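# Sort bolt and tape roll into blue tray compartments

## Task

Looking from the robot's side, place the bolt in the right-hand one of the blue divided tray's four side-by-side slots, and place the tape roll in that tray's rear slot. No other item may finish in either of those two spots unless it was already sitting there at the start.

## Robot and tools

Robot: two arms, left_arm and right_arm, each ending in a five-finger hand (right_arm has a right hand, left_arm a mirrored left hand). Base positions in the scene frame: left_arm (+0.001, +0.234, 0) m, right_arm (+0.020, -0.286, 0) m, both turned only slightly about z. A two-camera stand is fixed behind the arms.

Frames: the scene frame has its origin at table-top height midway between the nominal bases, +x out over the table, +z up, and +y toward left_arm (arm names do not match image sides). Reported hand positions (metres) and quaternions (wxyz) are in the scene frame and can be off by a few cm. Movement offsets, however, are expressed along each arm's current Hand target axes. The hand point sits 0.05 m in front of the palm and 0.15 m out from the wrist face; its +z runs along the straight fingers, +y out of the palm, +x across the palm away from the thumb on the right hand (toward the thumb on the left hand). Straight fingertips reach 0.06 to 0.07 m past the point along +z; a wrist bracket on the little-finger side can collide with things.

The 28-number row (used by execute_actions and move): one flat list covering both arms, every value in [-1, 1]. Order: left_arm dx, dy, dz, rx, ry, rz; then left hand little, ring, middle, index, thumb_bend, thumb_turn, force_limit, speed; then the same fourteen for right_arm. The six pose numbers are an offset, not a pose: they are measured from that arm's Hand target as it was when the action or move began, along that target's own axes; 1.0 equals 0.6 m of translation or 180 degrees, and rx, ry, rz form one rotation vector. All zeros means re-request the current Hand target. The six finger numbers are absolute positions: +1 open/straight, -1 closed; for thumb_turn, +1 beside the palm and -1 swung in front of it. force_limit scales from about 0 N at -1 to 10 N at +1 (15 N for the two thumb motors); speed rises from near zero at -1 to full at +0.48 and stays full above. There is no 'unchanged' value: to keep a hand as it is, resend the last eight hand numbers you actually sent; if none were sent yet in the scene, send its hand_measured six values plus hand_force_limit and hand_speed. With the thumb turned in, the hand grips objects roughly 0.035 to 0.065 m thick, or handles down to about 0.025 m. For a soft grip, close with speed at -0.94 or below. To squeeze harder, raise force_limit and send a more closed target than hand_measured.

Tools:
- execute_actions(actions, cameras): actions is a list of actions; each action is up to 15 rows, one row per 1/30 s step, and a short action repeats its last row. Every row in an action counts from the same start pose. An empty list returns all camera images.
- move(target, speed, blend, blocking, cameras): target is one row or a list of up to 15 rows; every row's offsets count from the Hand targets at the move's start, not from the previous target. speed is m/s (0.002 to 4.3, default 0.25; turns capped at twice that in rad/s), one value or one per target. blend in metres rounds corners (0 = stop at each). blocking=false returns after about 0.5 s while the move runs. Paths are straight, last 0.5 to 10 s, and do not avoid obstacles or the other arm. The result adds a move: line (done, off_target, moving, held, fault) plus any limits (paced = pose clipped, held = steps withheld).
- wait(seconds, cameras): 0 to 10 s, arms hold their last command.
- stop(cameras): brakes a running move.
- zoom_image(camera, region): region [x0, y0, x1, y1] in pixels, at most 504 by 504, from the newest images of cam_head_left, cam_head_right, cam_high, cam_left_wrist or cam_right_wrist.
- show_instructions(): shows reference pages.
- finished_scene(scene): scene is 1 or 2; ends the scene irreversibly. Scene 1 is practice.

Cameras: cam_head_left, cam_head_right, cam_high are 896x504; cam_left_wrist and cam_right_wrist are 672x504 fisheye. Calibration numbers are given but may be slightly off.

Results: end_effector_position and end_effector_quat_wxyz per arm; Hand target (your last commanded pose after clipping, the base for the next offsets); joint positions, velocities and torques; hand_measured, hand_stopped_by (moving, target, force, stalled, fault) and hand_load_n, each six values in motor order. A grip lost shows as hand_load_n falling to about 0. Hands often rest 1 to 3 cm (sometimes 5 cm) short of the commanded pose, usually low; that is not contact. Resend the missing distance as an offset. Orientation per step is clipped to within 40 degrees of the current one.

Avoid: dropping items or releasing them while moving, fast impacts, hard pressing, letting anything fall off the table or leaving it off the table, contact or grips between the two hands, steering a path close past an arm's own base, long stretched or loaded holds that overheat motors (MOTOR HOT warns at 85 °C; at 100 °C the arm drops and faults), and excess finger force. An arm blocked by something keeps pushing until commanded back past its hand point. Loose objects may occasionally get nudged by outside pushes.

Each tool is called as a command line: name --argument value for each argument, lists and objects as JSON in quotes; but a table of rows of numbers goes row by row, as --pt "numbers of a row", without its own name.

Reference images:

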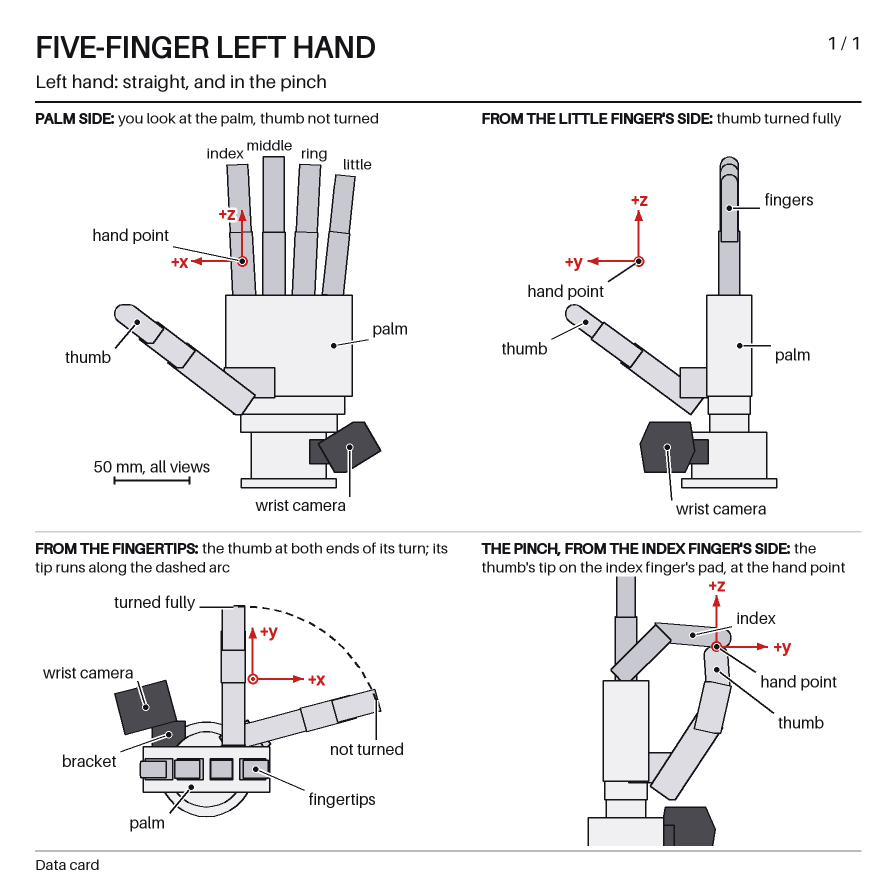

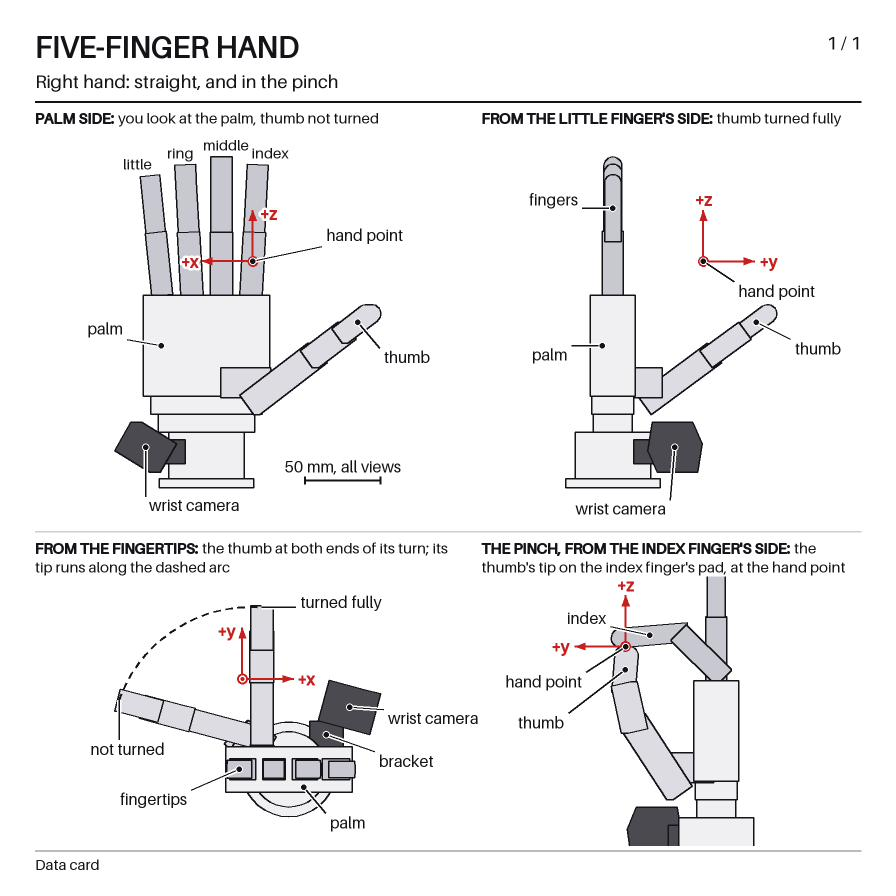

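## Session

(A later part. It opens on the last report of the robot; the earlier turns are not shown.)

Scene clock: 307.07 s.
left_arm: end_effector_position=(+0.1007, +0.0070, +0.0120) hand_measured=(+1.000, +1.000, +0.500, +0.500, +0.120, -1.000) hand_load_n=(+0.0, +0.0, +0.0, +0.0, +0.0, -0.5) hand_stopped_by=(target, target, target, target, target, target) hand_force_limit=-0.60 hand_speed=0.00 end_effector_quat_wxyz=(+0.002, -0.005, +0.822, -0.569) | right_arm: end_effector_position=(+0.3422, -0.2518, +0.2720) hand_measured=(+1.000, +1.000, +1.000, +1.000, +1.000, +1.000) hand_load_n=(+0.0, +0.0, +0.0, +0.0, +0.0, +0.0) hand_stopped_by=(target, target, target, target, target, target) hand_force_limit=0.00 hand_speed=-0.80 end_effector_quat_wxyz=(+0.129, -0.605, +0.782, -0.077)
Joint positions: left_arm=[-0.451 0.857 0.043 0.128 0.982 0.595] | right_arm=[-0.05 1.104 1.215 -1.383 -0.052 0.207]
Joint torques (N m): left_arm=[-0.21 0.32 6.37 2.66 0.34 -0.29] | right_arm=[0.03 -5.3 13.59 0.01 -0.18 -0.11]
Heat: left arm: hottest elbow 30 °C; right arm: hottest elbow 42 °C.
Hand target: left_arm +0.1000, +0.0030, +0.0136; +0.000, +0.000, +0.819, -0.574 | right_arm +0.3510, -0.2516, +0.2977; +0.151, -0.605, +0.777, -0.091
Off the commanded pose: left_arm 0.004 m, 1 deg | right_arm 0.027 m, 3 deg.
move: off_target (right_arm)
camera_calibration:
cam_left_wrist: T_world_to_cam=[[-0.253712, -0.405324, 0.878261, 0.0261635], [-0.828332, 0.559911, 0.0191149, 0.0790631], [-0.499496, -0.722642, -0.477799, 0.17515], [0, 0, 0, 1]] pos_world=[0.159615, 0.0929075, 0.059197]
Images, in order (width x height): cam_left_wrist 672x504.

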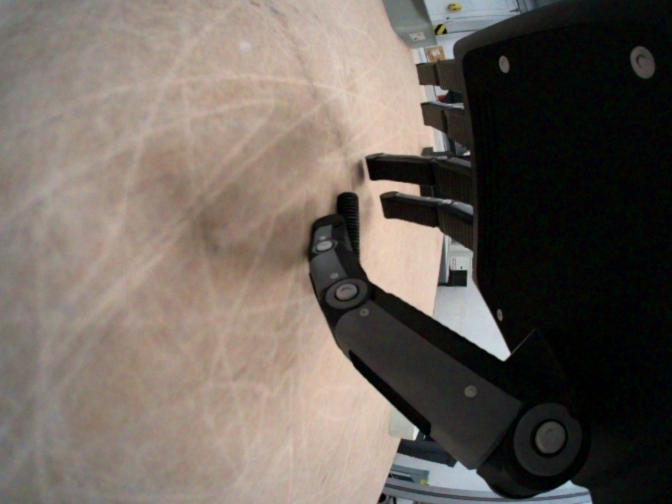

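move --target '[0.0125,0,0,0,0,0,1,1,0.5,0.5,0.12,-1,-0.6,0,0,0,0,0,0,0,1,1,1,1,1,1,0,-0.8]' --speed 0.05

move --target '[0,0,0,0,0,0,1,1,-0.4,-0.4,0.12,-1,-0.6,-0.7,0,0,0,0,0,0,1,1,1,1,1,1,0,-0.8]' --cameras '["cam_left_wrist"]' --speed 0.05

zoom_image --camera "cam_left_wrist" --region '[260, 120, 460, 320]'

Scene clock: 316.33 s.
left_arm: end_effector_position=(+0.0965, +0.0063, +0.0113) hand_measured=(+1.000, +1.000, +0.500, +0.500, +0.120, -1.000) hand_load_n=(+0.0, +0.0, +0.0, +0.0, -1.0, -0.5) hand_stopped_by=(target, target, target, target, target, target) hand_force_limit=-0.60 hand_speed=0.00 end_effector_quat_wxyz=(+0.006, +0.000, +0.823, -0.569) | right_arm: end_effector_position=(+0.3422, -0.2518, +0.2720) hand_measured=(+1.000, +1.000, +1.000, +1.000, +1.000, +1.000) hand_load_n=(+0.0, +0.0, +0.0, +0.0, +0.0, +0.0) hand_stopped_by=(target, target, target, target, target, target) hand_force_limit=0.00 hand_speed=-0.80 end_effector_quat_wxyz=(+0.129, -0.605, +0.782, -0.077)
Joint positions: left_arm=[-0.474 0.825 0.031 0.128 0.962 0.583] | right_arm=[-0.05 1.104 1.215 -1.383 -0.052 0.207]
Joint torques (N m): left_arm=[-0.15 -1.03 6.05 2.37 0.33 -0.32] | right_arm=[0.03 -5.3 13.59 -0.01 -0.17 -0.11]
Heat: left arm: hottest elbow 30 °C; right arm: hottest elbow 42 °C.
Hand target: left_arm +0.0925, +0.0030, +0.0136; +0.000, +0.000, +0.819, -0.574 | right_arm +0.3510, -0.2516, +0.2977; +0.151, -0.605, +0.777, -0.091
Off the commanded pose: left_arm 0.006 m, 1 deg | right_arm 0.027 m, 3 deg.
move: off_target (right_arm)

Scene clock: 317.17 s.
left_arm: end_effector_position=(+0.0956, +0.0056, +0.0125) hand_measured=(+1.000, +1.000, +0.420, +0.284, +0.120, -1.000) hand_load_n=(+0.0, +0.0, +0.0, +0.5, +0.0, +0.0) hand_stopped_by=(target, target, force, force, target, target) hand_force_limit=-0.60 hand_speed=-0.70 end_effector_quat_wxyz=(+0.002, -0.004, +0.822, -0.570) | right_arm: end_effector_position=(+0.3422, -0.2518, +0.2720) hand_measured=(+1.000, +1.000, +1.000, +1.000, +1.000, +1.000) hand_load_n=(+0.0, +0.0, +0.0, +0.0, +0.0, +0.0) hand_stopped_by=(target, target, target, target, target, target) hand_force_limit=0.00 hand_speed=-0.80 end_effector_quat_wxyz=(+0.129, -0.605, +0.782, -0.077)
Joint positions: left_arm=[-0.476 0.824 0.031 0.131 0.963 0.567] | right_arm=[-0.05 1.104 1.215 -1.383 -0.052 0.207]
Joint torques (N m): left_arm=[-0.09 -0.79 6.06 2.32 0.32 -0.28] | right_arm=[0.03 -5.3 13.57 0.01 -0.18 -0.1]
Heat: left arm: hottest elbow 30 °C; right arm: hottest elbow 42 °C.
Hand target: left_arm +0.0925, +0.0030, +0.0136; +0.000, +0.000, +0.819, -0.574 | right_arm +0.3510, -0.2516, +0.2977; +0.151, -0.605, +0.777, -0.091
Off the commanded pose: left_arm 0.004 m, 1 deg | right_arm 0.027 m, 3 deg.
move: off_target (right_arm)
camera_calibration:
cam_left_wrist: T_world_to_cam=[[-0.254987, -0.404011, 0.878497, 0.0240126], [-0.828119, 0.560286, 0.0173045, 0.0756536], [-0.4992, -0.723087, -0.477435, 0.171756], [0, 0, 0, 1]] pos_world=[0.154514, 0.0915086, 0.0595983]
Images, in order (width x height): cam_left_wrist 672x504.

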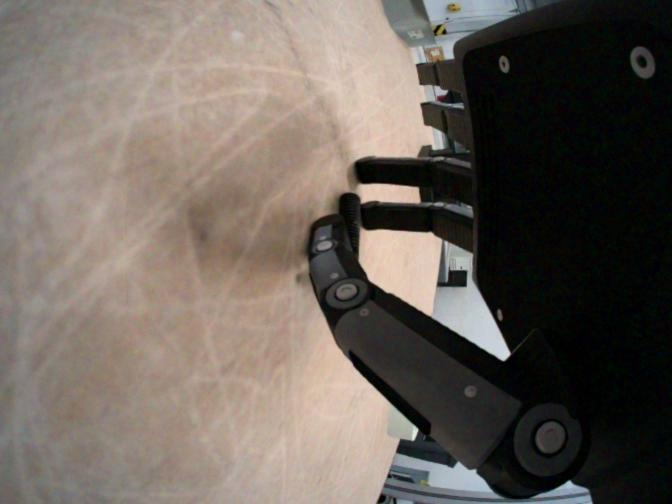

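Scaled by 2.520 from the camera's 672x504 image, which has a finer 960x720 frame.

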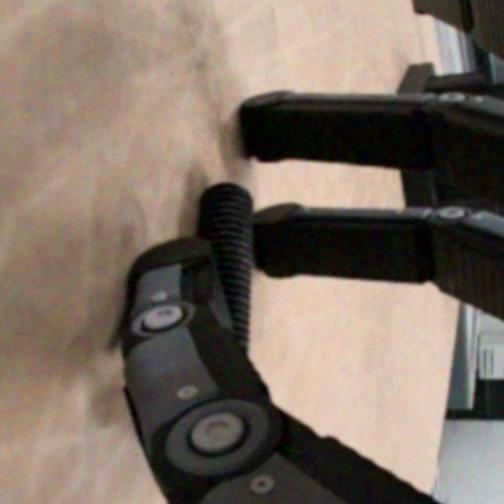

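move --target '[0,-0.0313,-0.0114,0.0667,0,0,1,1,0.5,0.5,0.04,-1,-0.6,0,0,0,0,0,0,0,1,1,1,1,1,1,0,-0.8]' --cameras '["cam_left_wrist"]' --speed 0.08

zoom_image --camera "cam_left_wrist" --region '[260, 120, 460, 320]'

Scene clock: 345.10 s.
left_arm: end_effector_position=(+0.0925, +0.0071, +0.0097) hand_measured=(+1.000, +1.000, +0.500, +0.500, +0.040, -1.000) hand_load_n=(+0.0, +0.0, +0.0, +0.0, +0.5, +0.0) hand_stopped_by=(target, target, target, target, target, target) hand_force_limit=-0.60 hand_speed=0.00 end_effector_quat_wxyz=(-0.001, -0.007, +0.823, -0.568) | right_arm: end_effector_position=(+0.3422, -0.2518, +0.2720) hand_measured=(+1.000, +1.000, +1.000, +1.000, +1.000, +1.000) hand_load_n=(+0.0, +0.0, +0.0, +0.0, +0.0, +0.0) hand_stopped_by=(target, target, target, target, target, target) hand_force_limit=0.00 hand_speed=-0.80 end_effector_quat_wxyz=(+0.129, -0.605, +0.782, -0.077)
Joint positions: left_arm=[-0.476 0.824 0.023 0.131 0.963 0.566] | right_arm=[-0.05 1.104 1.215 -1.383 -0.052 0.207]
Joint torques (N m): left_arm=[0.67 -0.21 7.35 1.54 0.44 -0.09] | right_arm=[0.03 -5.3 13.57 0.01 -0.18 -0.11]
Heat: left arm: hottest elbow 29 °C; right arm: hottest elbow 43 °C.
Hand target: left_arm +0.0960, +0.0033, +0.0148; +0.002, +0.003, +0.820, -0.572 (not the last commanded pose) | right_arm +0.3510, -0.2516, +0.2977; +0.151, -0.605, +0.777, -0.091
Off the commanded pose: left_arm 0.024 m, 13 deg | right_arm 0.027 m, 3 deg.
move: held (left_arm; a check stopped the path), off_target (right_arm); limits=held
pose unreachable (left arm): on one or more control steps of this call, first in action 0 (counted from 0), this arm could not follow its commanded pose, so it was not sent that pose on those steps. It may still have moved: this result reports where it is.
cause: moving toward the commanded pose would bring two parts of the arm too close to each other (joints 2 (shoulder) and 3 (elbow) lie between them).
camera_calibration:
cam_left_wrist: T_world_to_cam=[[-0.247539, -0.407259, 0.879127, 0.0256423], [-0.828213, 0.559805, 0.0261292, 0.0721708], [-0.502781, -0.721636, -0.475871, 0.170257], [0, 0, 0, 1]] pos_world=[0.151722, 0.0929053, 0.0565918]
Images, in order (width x height): cam_left_wrist 672x504.

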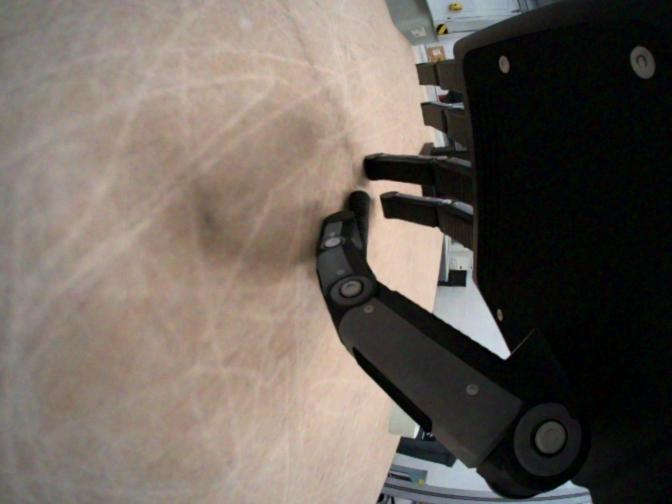

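Scaled by 2.520 from the camera's 672x504 image, which has a finer 960x720 frame.

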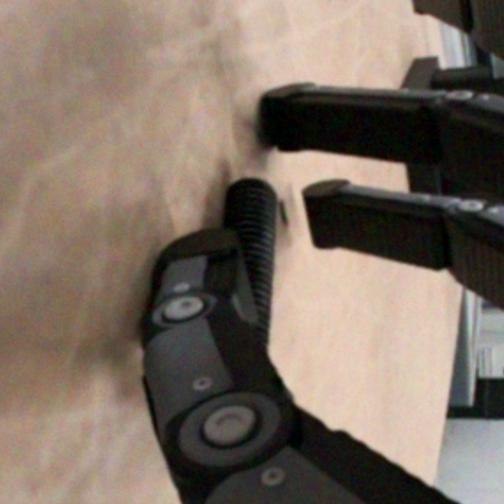

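move --pt "0 -0.145 -0.088 0 0 0 1 1 0.5 0.5 0.04 -1 -0.6 0 0 0 0 0 0 0 1 1 1 1 1 1 0 -0.8" --pt "-0.433 -0.3747 -0.6207 -0.1585 -0.2743 -0.0669 1 1 0.5 0.5 0.04 -1 -0.6 0 0 0 0 0 0 0 1 1 1 1 1 1 0 -0.8" --blend 0.02 --cameras '["cam_head_left","cam_right_wrist"]' --speed 0.25

Scene clock: 367.40 s.
left_arm: end_effector_position=(+0.3396, +0.2689, +0.3236) hand_measured=(+1.000, +1.000, +0.500, +0.500, +0.040, -1.000) hand_load_n=(+0.0, +0.0, +0.0, +0.0, +0.0, +0.0) hand_stopped_by=(target, target, target, target, target, target) hand_force_limit=-0.60 hand_speed=0.00 end_effector_quat_wxyz=(+0.249, -0.323, +0.861, -0.304) | right_arm: end_effector_position=(+0.3422, -0.2518, +0.2720) hand_measured=(+1.000, +1.000, +1.000, +1.000, +1.000, +1.000) hand_load_n=(+0.0, +0.0, +0.0, +0.0, +0.0, +0.5) hand_stopped_by=(target, target, target, target, target, target) hand_force_limit=0.00 hand_speed=-0.80 end_effector_quat_wxyz=(+0.129, -0.605, +0.782, -0.077)
Joint positions: left_arm=[0.352 0.969 1.197 -1.2 0.58 1.005] | right_arm=[-0.05 1.104 1.215 -1.383 -0.052 0.207]
Joint torques (N m): left_arm=[0.79 -4.19 14.09 1.8 0.26 -0.28] | right_arm=[0.03 -5.3 13.57 0.02 -0.18 -0.11]
Heat: left arm: hottest elbow 30 °C; right arm: hottest elbow 43 °C.
Hand target: left_arm +0.3542, +0.2745, +0.3562; +0.283, -0.316, +0.852, -0.306 | right_arm +0.3510, -0.2516, +0.2977; +0.151, -0.605, +0.777, -0.091
Off the commanded pose: left_arm 0.036 m, 4 deg | right_arm 0.027 m, 3 deg.
move: off_target (left_arm, right_arm)
camera_calibration:
cam_right_wrist: T_world_to_cam=[[-0.951009, -0.00170549, -0.30916, 0.409723], [-0.179158, 0.818007, 0.546595, 0.117969], [0.251963, 0.575205, -0.778238, 0.378689], [0, 0, 0, 1]] pos_world=[0.31537, -0.313625, 0.356898]
Images, in order (width x height): cam_head_left 896x504, cam_right_wrist 672x504.

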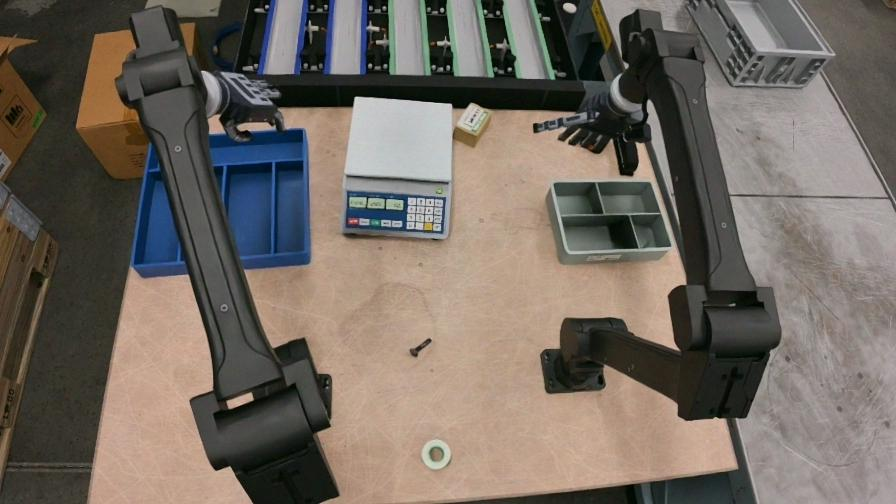

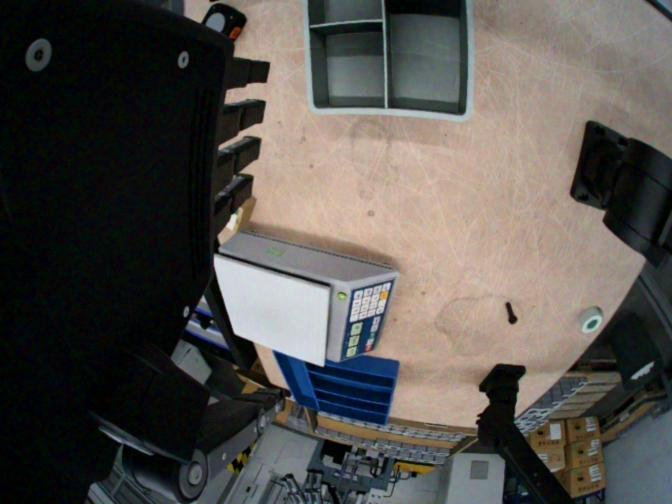

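move --target '[0,0,0,0,0,0,1,1,0.5,0.5,0.04,-1,-0.6,0,-0.2998,0.5908,0.134,0.3075,-0.2037,-0.2172,1,1,0.5,0.5,0.04,-1,-0.6,0]' --cameras '["cam_head_left","cam_head_right","cam_right_wrist"]' --speed 0.25

Scene clock: 409.00 s.
left_arm: end_effector_position=(+0.3396, +0.2692, +0.3235) hand_measured=(+1.000, +1.000, +0.500, +0.500, +0.040, -1.000) hand_load_n=(+0.0, +0.0, +0.0, +0.0, +0.0, +0.0) hand_stopped_by=(target, target, target, target, target, target) hand_force_limit=-0.60 hand_speed=0.00 end_effector_quat_wxyz=(+0.249, -0.323, +0.861, -0.303) | right_arm: end_effector_position=(+0.0913, +0.0113, +0.1236) hand_measured=(+1.000, +1.000, +0.500, +0.500, +0.040, -1.000) hand_load_n=(+0.0, +0.0, +0.0, +0.0, +0.0, +0.0) hand_stopped_by=(target, target, target, target, target, target) hand_force_limit=-0.60 hand_speed=0.00 end_effector_quat_wxyz=(-0.587, +0.686, -0.324, +0.282)
Joint positions: left_arm=[0.352 0.969 1.197 -1.2 0.578 1.005] | right_arm=[1.895 0.626 0.178 0.04 1.18 0.374]
Joint torques (N m): left_arm=[0.73 -4.25 14.04 1.76 0.28 -0.28] | right_arm=[-0.09 0.91 9.1 2.61 0.33 -0.12]
Heat: left arm: hottest elbow 35 °C; right arm: hottest elbow 44 °C.
Hand target: left_arm +0.3542, +0.2745, +0.3562; +0.283, -0.316, +0.852, -0.306 | right_arm +0.0956, +0.0149, +0.1298; -0.590, +0.678, -0.331, +0.287
Off the commanded pose: left_arm 0.036 m, 4 deg | right_arm 0.008 m, 1 deg.
move: off_target (left_arm)
camera_calibration:
cam_right_wrist: T_world_to_cam=[[0.0638014, -0.288162, -0.955454, 0.116108], [-0.953469, 0.265085, -0.143618, 0.101141], [0.294662, 0.920159, -0.257841, 0.103026], [0, 0, 0, 1]] pos_world=[0.0586691, -0.0881535, 0.152026]
Images, in order (width x height): cam_head_left 896x504, cam_head_right 896x504, cam_right_wrist 672x504.

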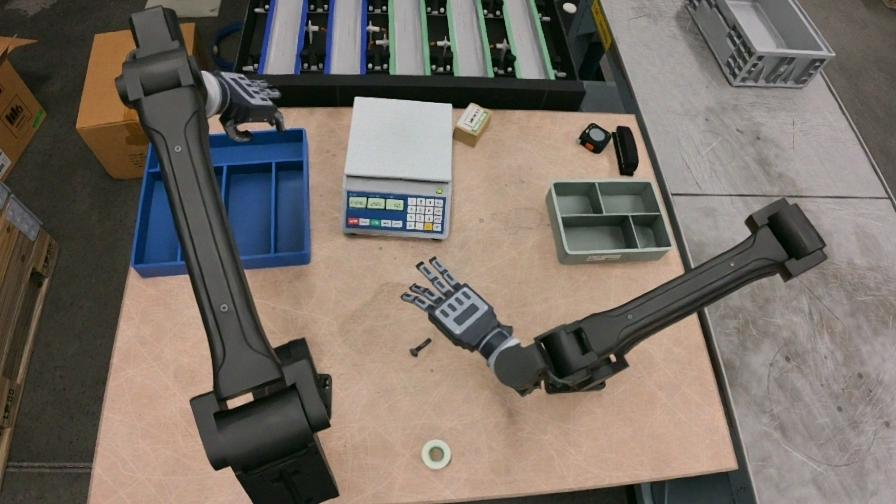

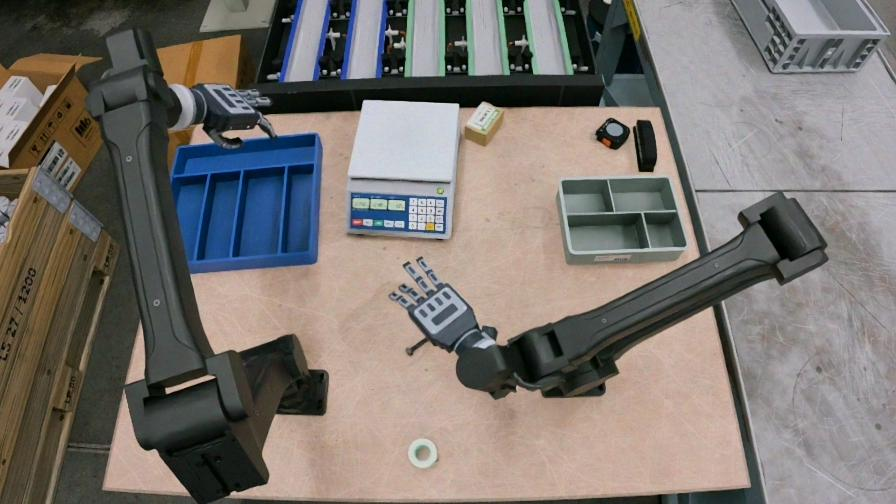

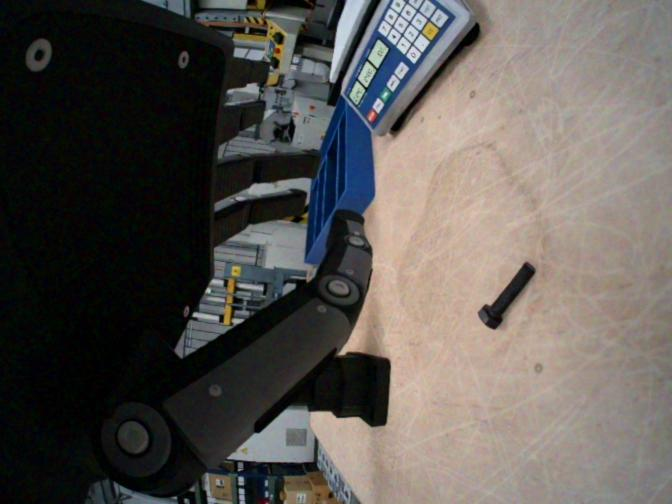

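move --target '[0,0,0,0,0,0,1,1,0.5,0.5,0.04,-1,-0.6,0,-0.0195,0.1262,-0.014,0,0,0,1,1,0.5,0.5,0.04,-1,-0.6,0]' --cameras '["cam_right_wrist"]' --speed 0.12

Scene clock: 422.43 s.
left_arm: end_effector_position=(+0.3396, +0.2692, +0.3235) hand_measured=(+1.000, +1.000, +0.500, +0.500, +0.040, -1.000) hand_load_n=(+0.0, +0.0, +0.0, +0.0, +0.0, +0.0) hand_stopped_by=(target, target, target, target, target, target) hand_force_limit=-0.60 hand_speed=0.00 end_effector_quat_wxyz=(+0.249, -0.323, +0.861, -0.303) | right_arm: end_effector_position=(+0.0785, +0.0070, +0.0490) hand_measured=(+1.000, +1.000, +0.500, +0.500, +0.040, -1.000) hand_load_n=(+0.0, -0.5, +0.0, +0.0, +0.0, +0.0) hand_stopped_by=(target, target, target, target, target, target) hand_force_limit=-0.60 hand_speed=0.00 end_effector_quat_wxyz=(-0.580, +0.684, -0.330, +0.294)
Joint positions: left_arm=[0.352 0.969 1.197 -1.2 0.578 1.005] | right_arm=[1.987 1.051 0.089 0.382 1.285 0.541]
Joint torques (N m): left_arm=[0.79 -4.19 14.02 1.78 0.26 -0.27] | right_arm=[1.55 -0.79 5.89 2.39 0.72 -0.09]
Heat: left arm: hottest elbow 36 °C; right arm: hottest elbow 43 °C.
Hand target: left_arm +0.3542, +0.2745, +0.3562; +0.283, -0.316, +0.852, -0.306 | right_arm +0.0735, +0.0127, +0.0560; -0.590, +0.678, -0.331, +0.287
Off the commanded pose: left_arm 0.036 m, 4 deg | right_arm 0.010 m, 2 deg.
move: off_target (left_arm)
camera_calibration:
cam_right_wrist: T_world_to_cam=[[0.0612555, -0.30202, -0.951332, 0.0445097], [-0.945541, 0.287715, -0.152224, 0.0789748], [0.319687, 0.908848, -0.267948, 0.090044], [0, 0, 0, 1]] pos_world=[0.0431615, -0.0911158, 0.0784924]
Images, in order (width x height): cam_right_wrist 672x504.

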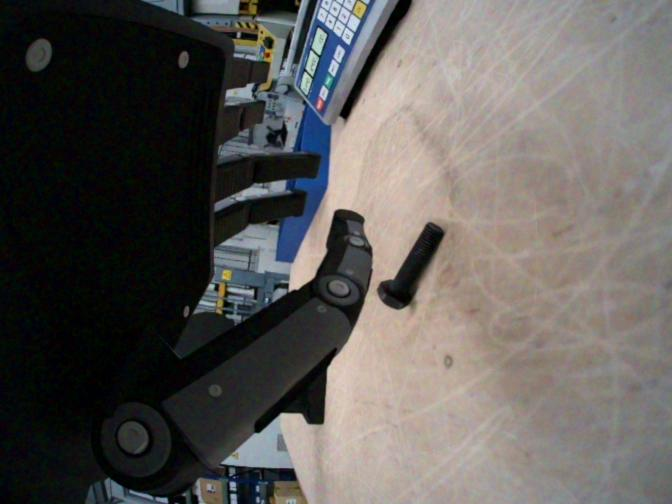

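move --target '[0,0,0,0,0,0,1,1,0.5,0.5,0.04,-1,-0.6,0,-0.0132,0.0377,-0.0045,0,0,0,1,1,0.5,0.5,0.04,-1,-0.6,0]' --cameras '["cam_right_wrist"]' --speed 0.1

Scene clock: 437.87 s.
left_arm: end_effector_position=(+0.3396, +0.2692, +0.3235) hand_measured=(+1.000, +1.000, +0.500, +0.500, +0.040, -1.000) hand_load_n=(+0.0, +0.0, +0.0, +0.0, +0.0, +0.0) hand_stopped_by=(target, target, target, target, target, target) hand_force_limit=-0.60 hand_speed=0.00 end_effector_quat_wxyz=(+0.249, -0.323, +0.861, -0.303) | right_arm: end_effector_position=(+0.0717, +0.0058, +0.0254) hand_measured=(+1.000, +1.000, +0.500, +0.500, +0.040, -1.000) hand_load_n=(+0.0, +0.0, +0.0, -0.5, +0.0, +0.0) hand_stopped_by=(target, target, target, target, target, target) hand_force_limit=-0.60 hand_speed=0.00 end_effector_quat_wxyz=(-0.576, +0.688, -0.323, +0.301)
Joint positions: left_arm=[0.352 0.969 1.197 -1.2 0.578 1.005] | right_arm=[2.027 1.235 0.089 0.474 1.318 0.613]
Joint torques (N m): left_arm=[0.91 -4.07 14.04 1.74 0.27 -0.29] | right_arm=[1.55 -1.73 4.98 2.29 0.8 0.07]
Heat: left arm: hottest elbow 37 °C; right arm: hottest elbow 41 °C.
Hand target: left_arm +0.3542, +0.2745, +0.3562; +0.283, -0.316, +0.852, -0.306 | right_arm +0.0640, +0.0154, +0.0340; -0.590, +0.678, -0.331, +0.287
Off the commanded pose: left_arm 0.036 m, 4 deg | right_arm 0.015 m, 3 deg.
move: off_target (left_arm, right_arm)
camera_calibration:
cam_right_wrist: T_world_to_cam=[[0.0741227, -0.31962, -0.944642, 0.0211112], [-0.943794, 0.283483, -0.169973, 0.069729], [0.322117, 0.904146, -0.280643, 0.0871641], [0, 0, 0, 1]] pos_world=[0.036168, -0.0918285, 0.0562565]
Images, in order (width x height): cam_right_wrist 672x504.

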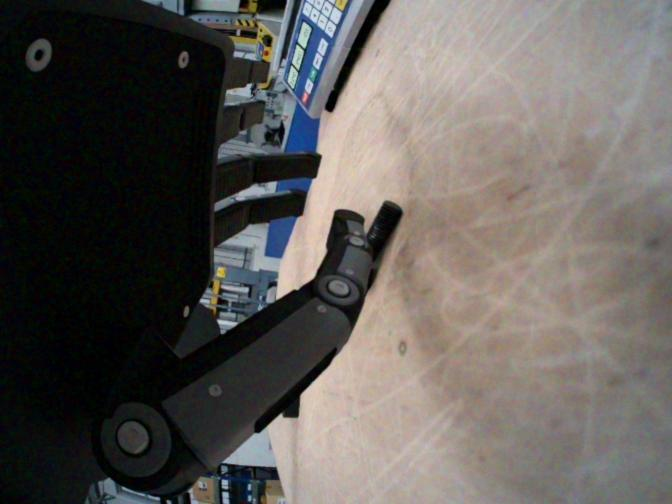

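move --target '[0,0,0,0,0,0,1,1,0.5,0.5,0.04,-1,-0.6,0,-0.0155,0.0212,-0.0062,0,0,0,1,1,0.5,0.5,0.04,-1,-0.6,0]' --cameras '["cam_right_wrist"]' --speed 0.1

zoom_image --camera "cam_right_wrist" --region '[260, 120, 460, 320]'

Scene clock: 457.30 s.
left_arm: end_effector_position=(+0.3396, +0.2692, +0.3235) hand_measured=(+1.000, +1.000, +0.500, +0.500, +0.040, -1.000) hand_load_n=(-0.5, +0.0, +0.0, +0.0, +0.0, +0.0) hand_stopped_by=(target, target, target, target, target, target) hand_force_limit=-0.60 hand_speed=0.00 end_effector_quat_wxyz=(+0.249, -0.323, +0.861, -0.303) | right_arm: end_effector_position=(+0.0648, +0.0045, +0.0122) hand_measured=(+1.000, +1.000, +0.500, +0.500, +0.040, -1.000) hand_load_n=(+0.0, +0.0, +0.0, +0.0, +0.5, +0.0) hand_stopped_by=(target, target, target, target, target, target) hand_force_limit=-0.60 hand_speed=0.00 end_effector_quat_wxyz=(-0.577, +0.688, -0.322, +0.301)
Joint positions: left_arm=[0.352 0.969 1.197 -1.2 0.578 1.005] | right_arm=[2.066 1.334 0.098 0.474 1.347 0.707]
Joint torques (N m): left_arm=[0.85 -4.13 14.09 1.77 0.28 -0.29] | right_arm=[1.55 -2.2 5.75 1.29 0.88 0.09]
Heat: left arm: hottest elbow 38 °C; right arm: hottest elbow 38 °C.
Hand target: left_arm +0.3542, +0.2745, +0.3562; +0.283, -0.316, +0.852, -0.306 | right_arm +0.0540, +0.0193, +0.0219; -0.590, +0.678, -0.331, +0.287
Off the commanded pose: left_arm 0.036 m, 4 deg | right_arm 0.021 m, 3 deg.
move: off_target (left_arm, right_arm)
camera_calibration:
cam_right_wrist: T_world_to_cam=[[0.0766986, -0.318005, -0.944982, 0.00861008], [-0.943982, 0.281936, -0.171494, 0.0613527], [0.32096, 0.905199, -0.278567, 0.0869022], [0, 0, 0, 1]] pos_world=[0.0293633, -0.0932232, 0.0428661]
Images, in order (width x height): cam_right_wrist 672x504.

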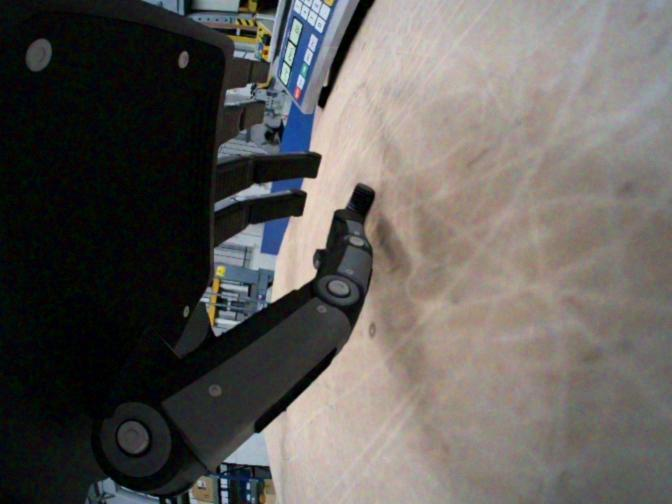

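Scaled by 2.520 from the camera's 672x504 image, which has a finer 960x720 frame.

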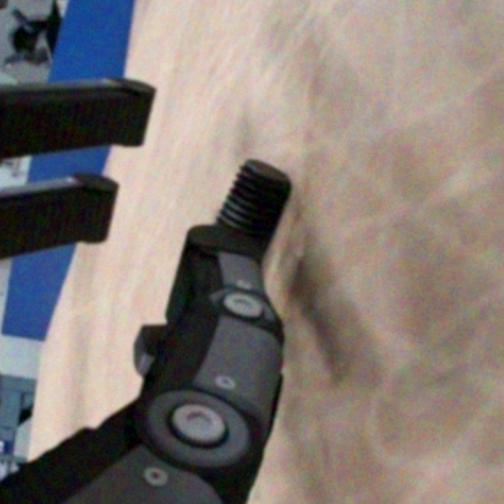

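move --target '[0,0,0,0,0,0,1,1,0.5,0.5,0.04,-1,-0.6,0,0,-0.0083,-0.0012,0,0,0,1,1,0.5,0.5,0.04,-1,-0.6,0]' --speed 0.1

move --target '[0,0,0,0,0,0,1,1,0.5,0.5,0.04,-1,-0.6,0,0,0,0,0,0,0,1,1,-0.5,-0.5,0.04,-1,-0.6,-0.8]' --cameras '["cam_right_wrist"]' --speed 0.1

zoom_image --camera "cam_right_wrist" --region '[260, 120, 460, 320]'

Scene clock: 467.43 s.
left_arm: end_effector_position=(+0.3396, +0.2692, +0.3235) hand_measured=(+1.000, +1.000, +0.500, +0.500, +0.040, -1.000) hand_load_n=(+0.0, +0.0, +0.0, +0.0, +0.0, +0.0) hand_stopped_by=(target, target, target, target, target, target) hand_force_limit=-0.60 hand_speed=0.00 end_effector_quat_wxyz=(+0.249, -0.323, +0.861, -0.303) | right_arm: end_effector_position=(+0.0642, +0.0057, +0.0153) hand_measured=(+1.000, +1.000, +0.500, +0.500, +0.040, -1.000) hand_load_n=(+0.0, +0.0, -0.5, +0.0, +0.0, +0.0) hand_stopped_by=(target, target, target, target, target, target) hand_force_limit=-0.60 hand_speed=0.00 end_effector_quat_wxyz=(-0.580, +0.685, -0.325, +0.297)
Joint positions: left_arm=[0.352 0.969 1.197 -1.2 0.578 1.005] | right_arm=[2.066 1.317 0.098 0.47 1.347 0.707]
Joint torques (N m): left_arm=[0.85 -4.19 14.04 1.77 0.27 -0.29] | right_arm=[1.49 -3.49 6 0.36 0.85 0.01]
Heat: left arm: hottest elbow 38 °C; right arm: hottest elbow 38 °C.
Hand target: left_arm +0.3542, +0.2745, +0.3562; +0.283, -0.316, +0.852, -0.306 | right_arm +0.0540, +0.0193, +0.0270; -0.590, +0.678, -0.331, +0.287
Off the commanded pose: left_arm 0.036 m, 4 deg | right_arm 0.021 m, 2 deg.
move: off_target (left_arm, right_arm)

Scene clock: 469.33 s.
left_arm: end_effector_position=(+0.3396, +0.2692, +0.3235) hand_measured=(+1.000, +1.000, +0.500, +0.500, +0.040, -1.000) hand_load_n=(+0.0, +0.0, +0.0, +0.0, +0.0, +0.0) hand_stopped_by=(target, target, target, target, target, target) hand_force_limit=-0.60 hand_speed=0.00 end_effector_quat_wxyz=(+0.249, -0.323, +0.861, -0.303) | right_arm: end_effector_position=(+0.0643, +0.0055, +0.0153) hand_measured=(+1.000, +1.000, -0.236, -0.238, +0.040, -1.000) hand_load_n=(+0.0, +0.0, +8.5, +4.5, +1.0, +0.0) hand_stopped_by=(target, target, force, force, target, target) hand_force_limit=-0.60 hand_speed=-0.80 end_effector_quat_wxyz=(-0.580, +0.686, -0.325, +0.298)
Joint positions: left_arm=[0.352 0.969 1.197 -1.2 0.578 1.005] | right_arm=[2.066 1.316 0.098 0.467 1.347 0.707]
Joint torques (N m): left_arm=[0.79 -4.01 14.01 1.8 0.26 -0.29] | right_arm=[1.49 -3.49 6.05 0.36 0.81 0.03]
Heat: left arm: hottest elbow 38 °C; right arm: hottest elbow 37 °C.
Hand target: left_arm +0.3542, +0.2745, +0.3562; +0.283, -0.316, +0.852, -0.306 | right_arm +0.0540, +0.0193, +0.0270; -0.590, +0.678, -0.331, +0.287
Off the commanded pose: left_arm 0.036 m, 4 deg | right_arm 0.021 m, 2 deg.
move: off_target (left_arm, right_arm)
camera_calibration:
cam_right_wrist: T_world_to_cam=[[0.071915, -0.309103, -0.948306, 0.012134], [-0.944823, 0.283533, -0.164069, 0.0611292], [0.31959, 0.90778, -0.271657, 0.087063], [0, 0, 0, 1]] pos_world=[0.0290592, -0.0926155, 0.0451875]
Images, in order (width x height): cam_right_wrist 672x504.

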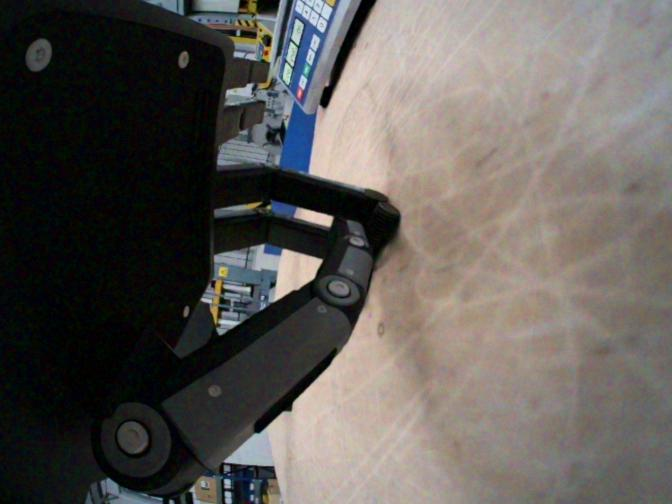

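Scaled by 2.520 from the camera's 672x504 image, which has a finer 960x720 frame.

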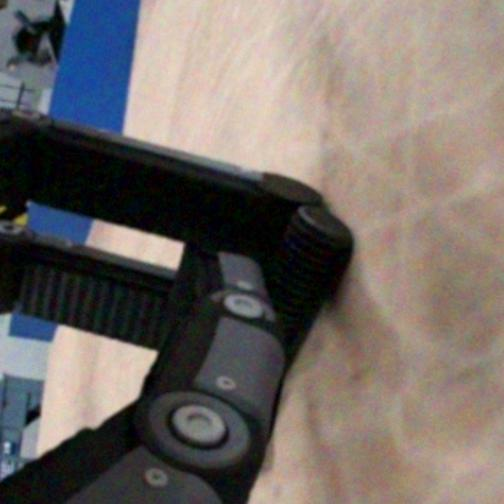

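move --target '[0,0,0,0,0,0,1,1,0.5,0.5,0.04,-1,-0.6,0,0,-0.06,-0.008,0,0,0,1,1,-0.5,-0.5,0.04,-1,-0.6,-0.8]' --cameras '["cam_right_wrist"]' --speed 0.08

zoom_image --camera "cam_right_wrist" --region '[260, 120, 460, 320]'

Scene clock: 480.43 s.
left_arm: end_effector_position=(+0.3396, +0.2692, +0.3235) hand_measured=(+1.000, +1.000, +0.500, +0.500, +0.040, -1.000) hand_load_n=(+0.0, +0.0, +0.0, +0.0, +0.0, +0.0) hand_stopped_by=(target, target, target, target, target, target) hand_force_limit=-0.60 hand_speed=0.00 end_effector_quat_wxyz=(+0.249, -0.323, +0.861, -0.303) | right_arm: end_effector_position=(+0.0660, +0.0029, +0.0454) hand_measured=(+1.000, +1.000, -0.236, -0.238, +0.040, -1.000) hand_load_n=(+0.0, +0.0, +8.5, +4.5, +1.5, +0.0) hand_stopped_by=(target, target, force, force, target, target) hand_force_limit=-0.60 hand_speed=-0.80 end_effector_quat_wxyz=(-0.577, +0.688, -0.319, +0.303)
Joint positions: left_arm=[0.352 0.969 1.197 -1.2 0.578 1.005] | right_arm=[2.066 1.063 0.123 0.19 1.349 0.687]
Joint torques (N m): left_arm=[0.73 -4.13 14.02 1.78 0.26 -0.28] | right_arm=[1.32 -2.2 9.05 0.35 0.74 0.1]
Heat: left arm: hottest elbow 39 °C; right arm: hottest elbow 37 °C.
Hand target: left_arm +0.3542, +0.2745, +0.3562; +0.283, -0.316, +0.852, -0.306 | right_arm +0.0542, +0.0194, +0.0633; -0.590, +0.678, -0.331, +0.287
Off the commanded pose: left_arm 0.036 m, 4 deg | right_arm 0.027 m, 3 deg.
move: off_target (left_arm, right_arm)
camera_calibration:
cam_right_wrist: T_world_to_cam=[[0.0840385, -0.322015, -0.942997, 0.0387214], [-0.943266, 0.279363, -0.179459, 0.0689875], [0.321227, 0.904579, -0.280268, 0.0973042], [0, 0, 0, 1]] pos_world=[0.0305628, -0.094823, 0.0761659]
Images, in order (width x height): cam_right_wrist 672x504.

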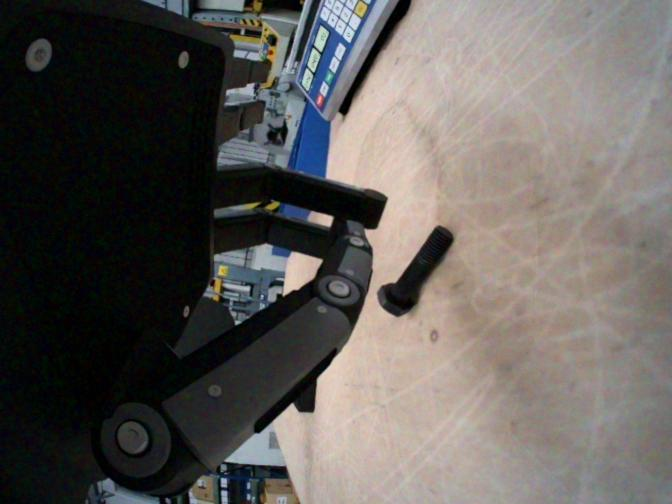

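Scaled by 2.520 from the camera's 672x504 image, which has a finer 960x720 frame.

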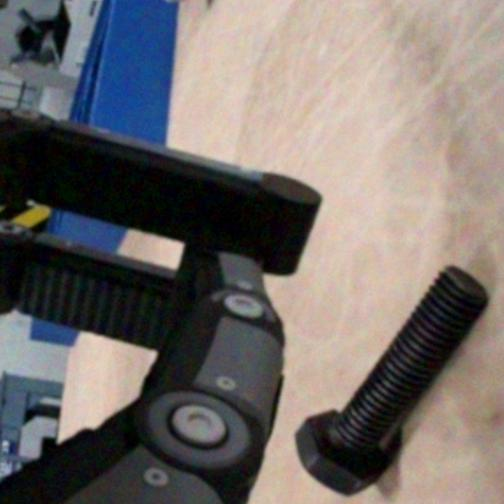

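move --pt "0 0 0 0 0 0 1 1 0.5 0.5 0.04 -1 -0.6 0 0 0 0 0 0 0 1 1 0.45 0.45 -0.02 -1 -0.6 0" --pt "0 0 0 0 0 0 1 1 0.5 0.5 0.04 -1 -0.6 0 -0.0048 0.0368 -0.023 0 0 0 1 1 0.45 0.45 -0.02 -1 -0.6 0" --cameras '["cam_right_wrist"]' --speed 0.08

zoom_image --camera "cam_right_wrist" --region '[260, 120, 460, 320]'

Scene clock: 518.17 s.
left_arm: end_effector_position=(+0.3396, +0.2692, +0.3235) hand_measured=(+1.000, +1.000, +0.500, +0.500, +0.040, -1.000) hand_load_n=(+0.0, -0.5, +0.0, +0.0, +0.0, +0.0) hand_stopped_by=(target, target, target, target, target, target) hand_force_limit=-0.60 hand_speed=0.00 end_effector_quat_wxyz=(+0.249, -0.323, +0.861, -0.303) | right_arm: end_effector_position=(+0.0516, -0.0030, +0.0306) hand_measured=(+1.000, +1.000, +0.450, +0.450, -0.020, -1.000) hand_load_n=(+0.0, +0.0, +0.0, +0.0, +0.0, +0.0) hand_stopped_by=(target, target, target, target, target, target) hand_force_limit=-0.60 hand_speed=0.00 end_effector_quat_wxyz=(-0.581, +0.686, -0.323, +0.295)
Joint positions: left_arm=[0.352 0.969 1.197 -1.2 0.578 1.005] | right_arm=[2.15 1.153 0.163 -0.066 1.397 1.02]
Joint torques (N m): left_arm=[0.67 -4.19 14.04 1.73 0.26 -0.29] | right_arm=[1.55 -1.49 8.14 0.08 1.07 0.1]
Heat: left arm: hottest elbow 40 °C; right arm: hottest elbow 37 °C.
Hand target: left_arm +0.3542, +0.2745, +0.3562; +0.283, -0.316, +0.852, -0.306 | right_arm +0.0392, +0.0114, +0.0433; -0.590, +0.678, -0.331, +0.287
Off the commanded pose: left_arm 0.036 m, 4 deg | right_arm 0.023 m, 2 deg.
move: off_target (left_arm, right_arm)
camera_calibration:
cam_right_wrist: T_world_to_cam=[[0.072985, -0.307251, -0.948826, 0.0249391], [-0.946647, 0.278088, -0.162869, 0.0540411], [0.313899, 0.91009, -0.270562, 0.103217], [0, 0, 0, 1]] pos_world=[0.0169381, -0.101302, 0.0603909]
Images, in order (width x height): cam_right_wrist 672x504.

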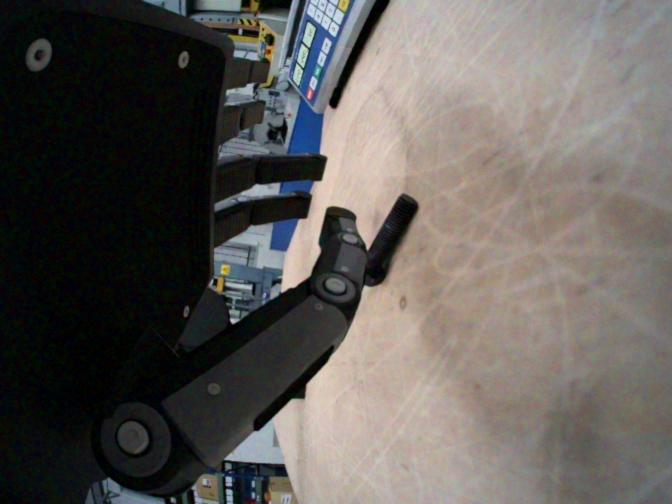

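Scaled by 2.520 from the camera's 672x504 image, which has a finer 960x720 frame.

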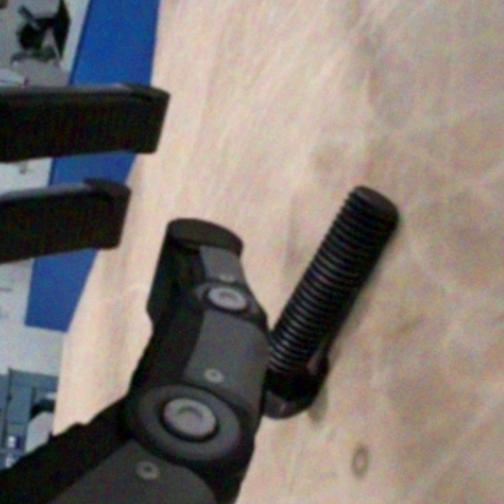

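move --target '[0,0,0,0,0,0,1,1,0.5,0.5,0.04,-1,-0.6,0,0,0.029,0.0035,0,0,0,1,1,0.45,0.45,-0.02,-1,-0.6,0]' --cameras '["cam_right_wrist"]' --speed 0.06

zoom_image --camera "cam_right_wrist" --region '[260, 120, 460, 320]'

Scene clock: 531.10 s.
left_arm: end_effector_position=(+0.3396, +0.2692, +0.3235) hand_measured=(+1.000, +1.000, +0.500, +0.500, +0.040, -1.000) hand_load_n=(+0.0, +0.0, +0.0, +0.0, +0.0, +0.0) hand_stopped_by=(target, target, target, target, target, target) hand_force_limit=-0.60 hand_speed=0.00 end_effector_quat_wxyz=(+0.249, -0.323, +0.861, -0.303) | right_arm: end_effector_position=(+0.0529, -0.0061, +0.0140) hand_measured=(+1.000, +1.000, +0.450, +0.450, -0.020, -1.000) hand_load_n=(+0.0, +0.0, +0.0, +0.0, +0.0, +0.0) hand_stopped_by=(target, target, target, target, target, target) hand_force_limit=-0.60 hand_speed=0.00 end_effector_quat_wxyz=(-0.574, +0.689, -0.320, +0.305)
Joint positions: left_arm=[0.352 0.969 1.197 -1.2 0.578 1.005] | right_arm=[2.155 1.261 0.169 -0.066 1.401 1.099]
Joint torques (N m): left_arm=[0.73 -4.07 14.04 1.76 0.26 -0.29] | right_arm=[1.49 -2.02 6.87 1.16 1.12 0.1]
Heat: left arm: hottest elbow 40 °C; right arm: hottest elbow 38 °C.
Hand target: left_arm +0.3542, +0.2745, +0.3562; +0.283, -0.316, +0.852, -0.306 | right_arm +0.0390, +0.0112, +0.0258; -0.590, +0.678, -0.331, +0.287
Off the commanded pose: left_arm 0.036 m, 4 deg | right_arm 0.025 m, 3 deg.
move: off_target (left_arm, right_arm)
camera_calibration:
cam_right_wrist: T_world_to_cam=[[0.0799227, -0.326975, -0.941647, 0.007614], [-0.94212, 0.283802, -0.17851, 0.0534653], [0.32561, 0.901412, -0.285368, 0.100681], [0, 0, 0, 1]] pos_world=[0.0169796, -0.103439, 0.0454448]
Images, in order (width x height): cam_right_wrist 672x504.

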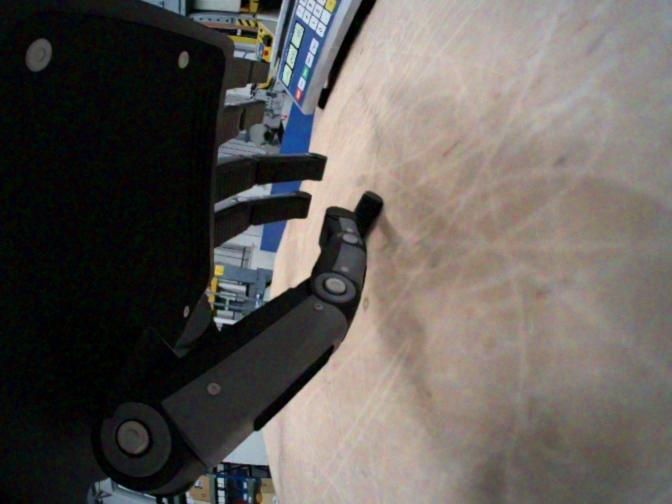

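Scaled by 2.520 from the camera's 672x504 image, which has a finer 960x720 frame.

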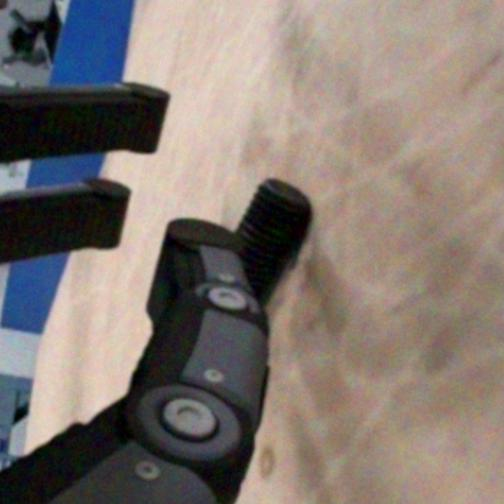

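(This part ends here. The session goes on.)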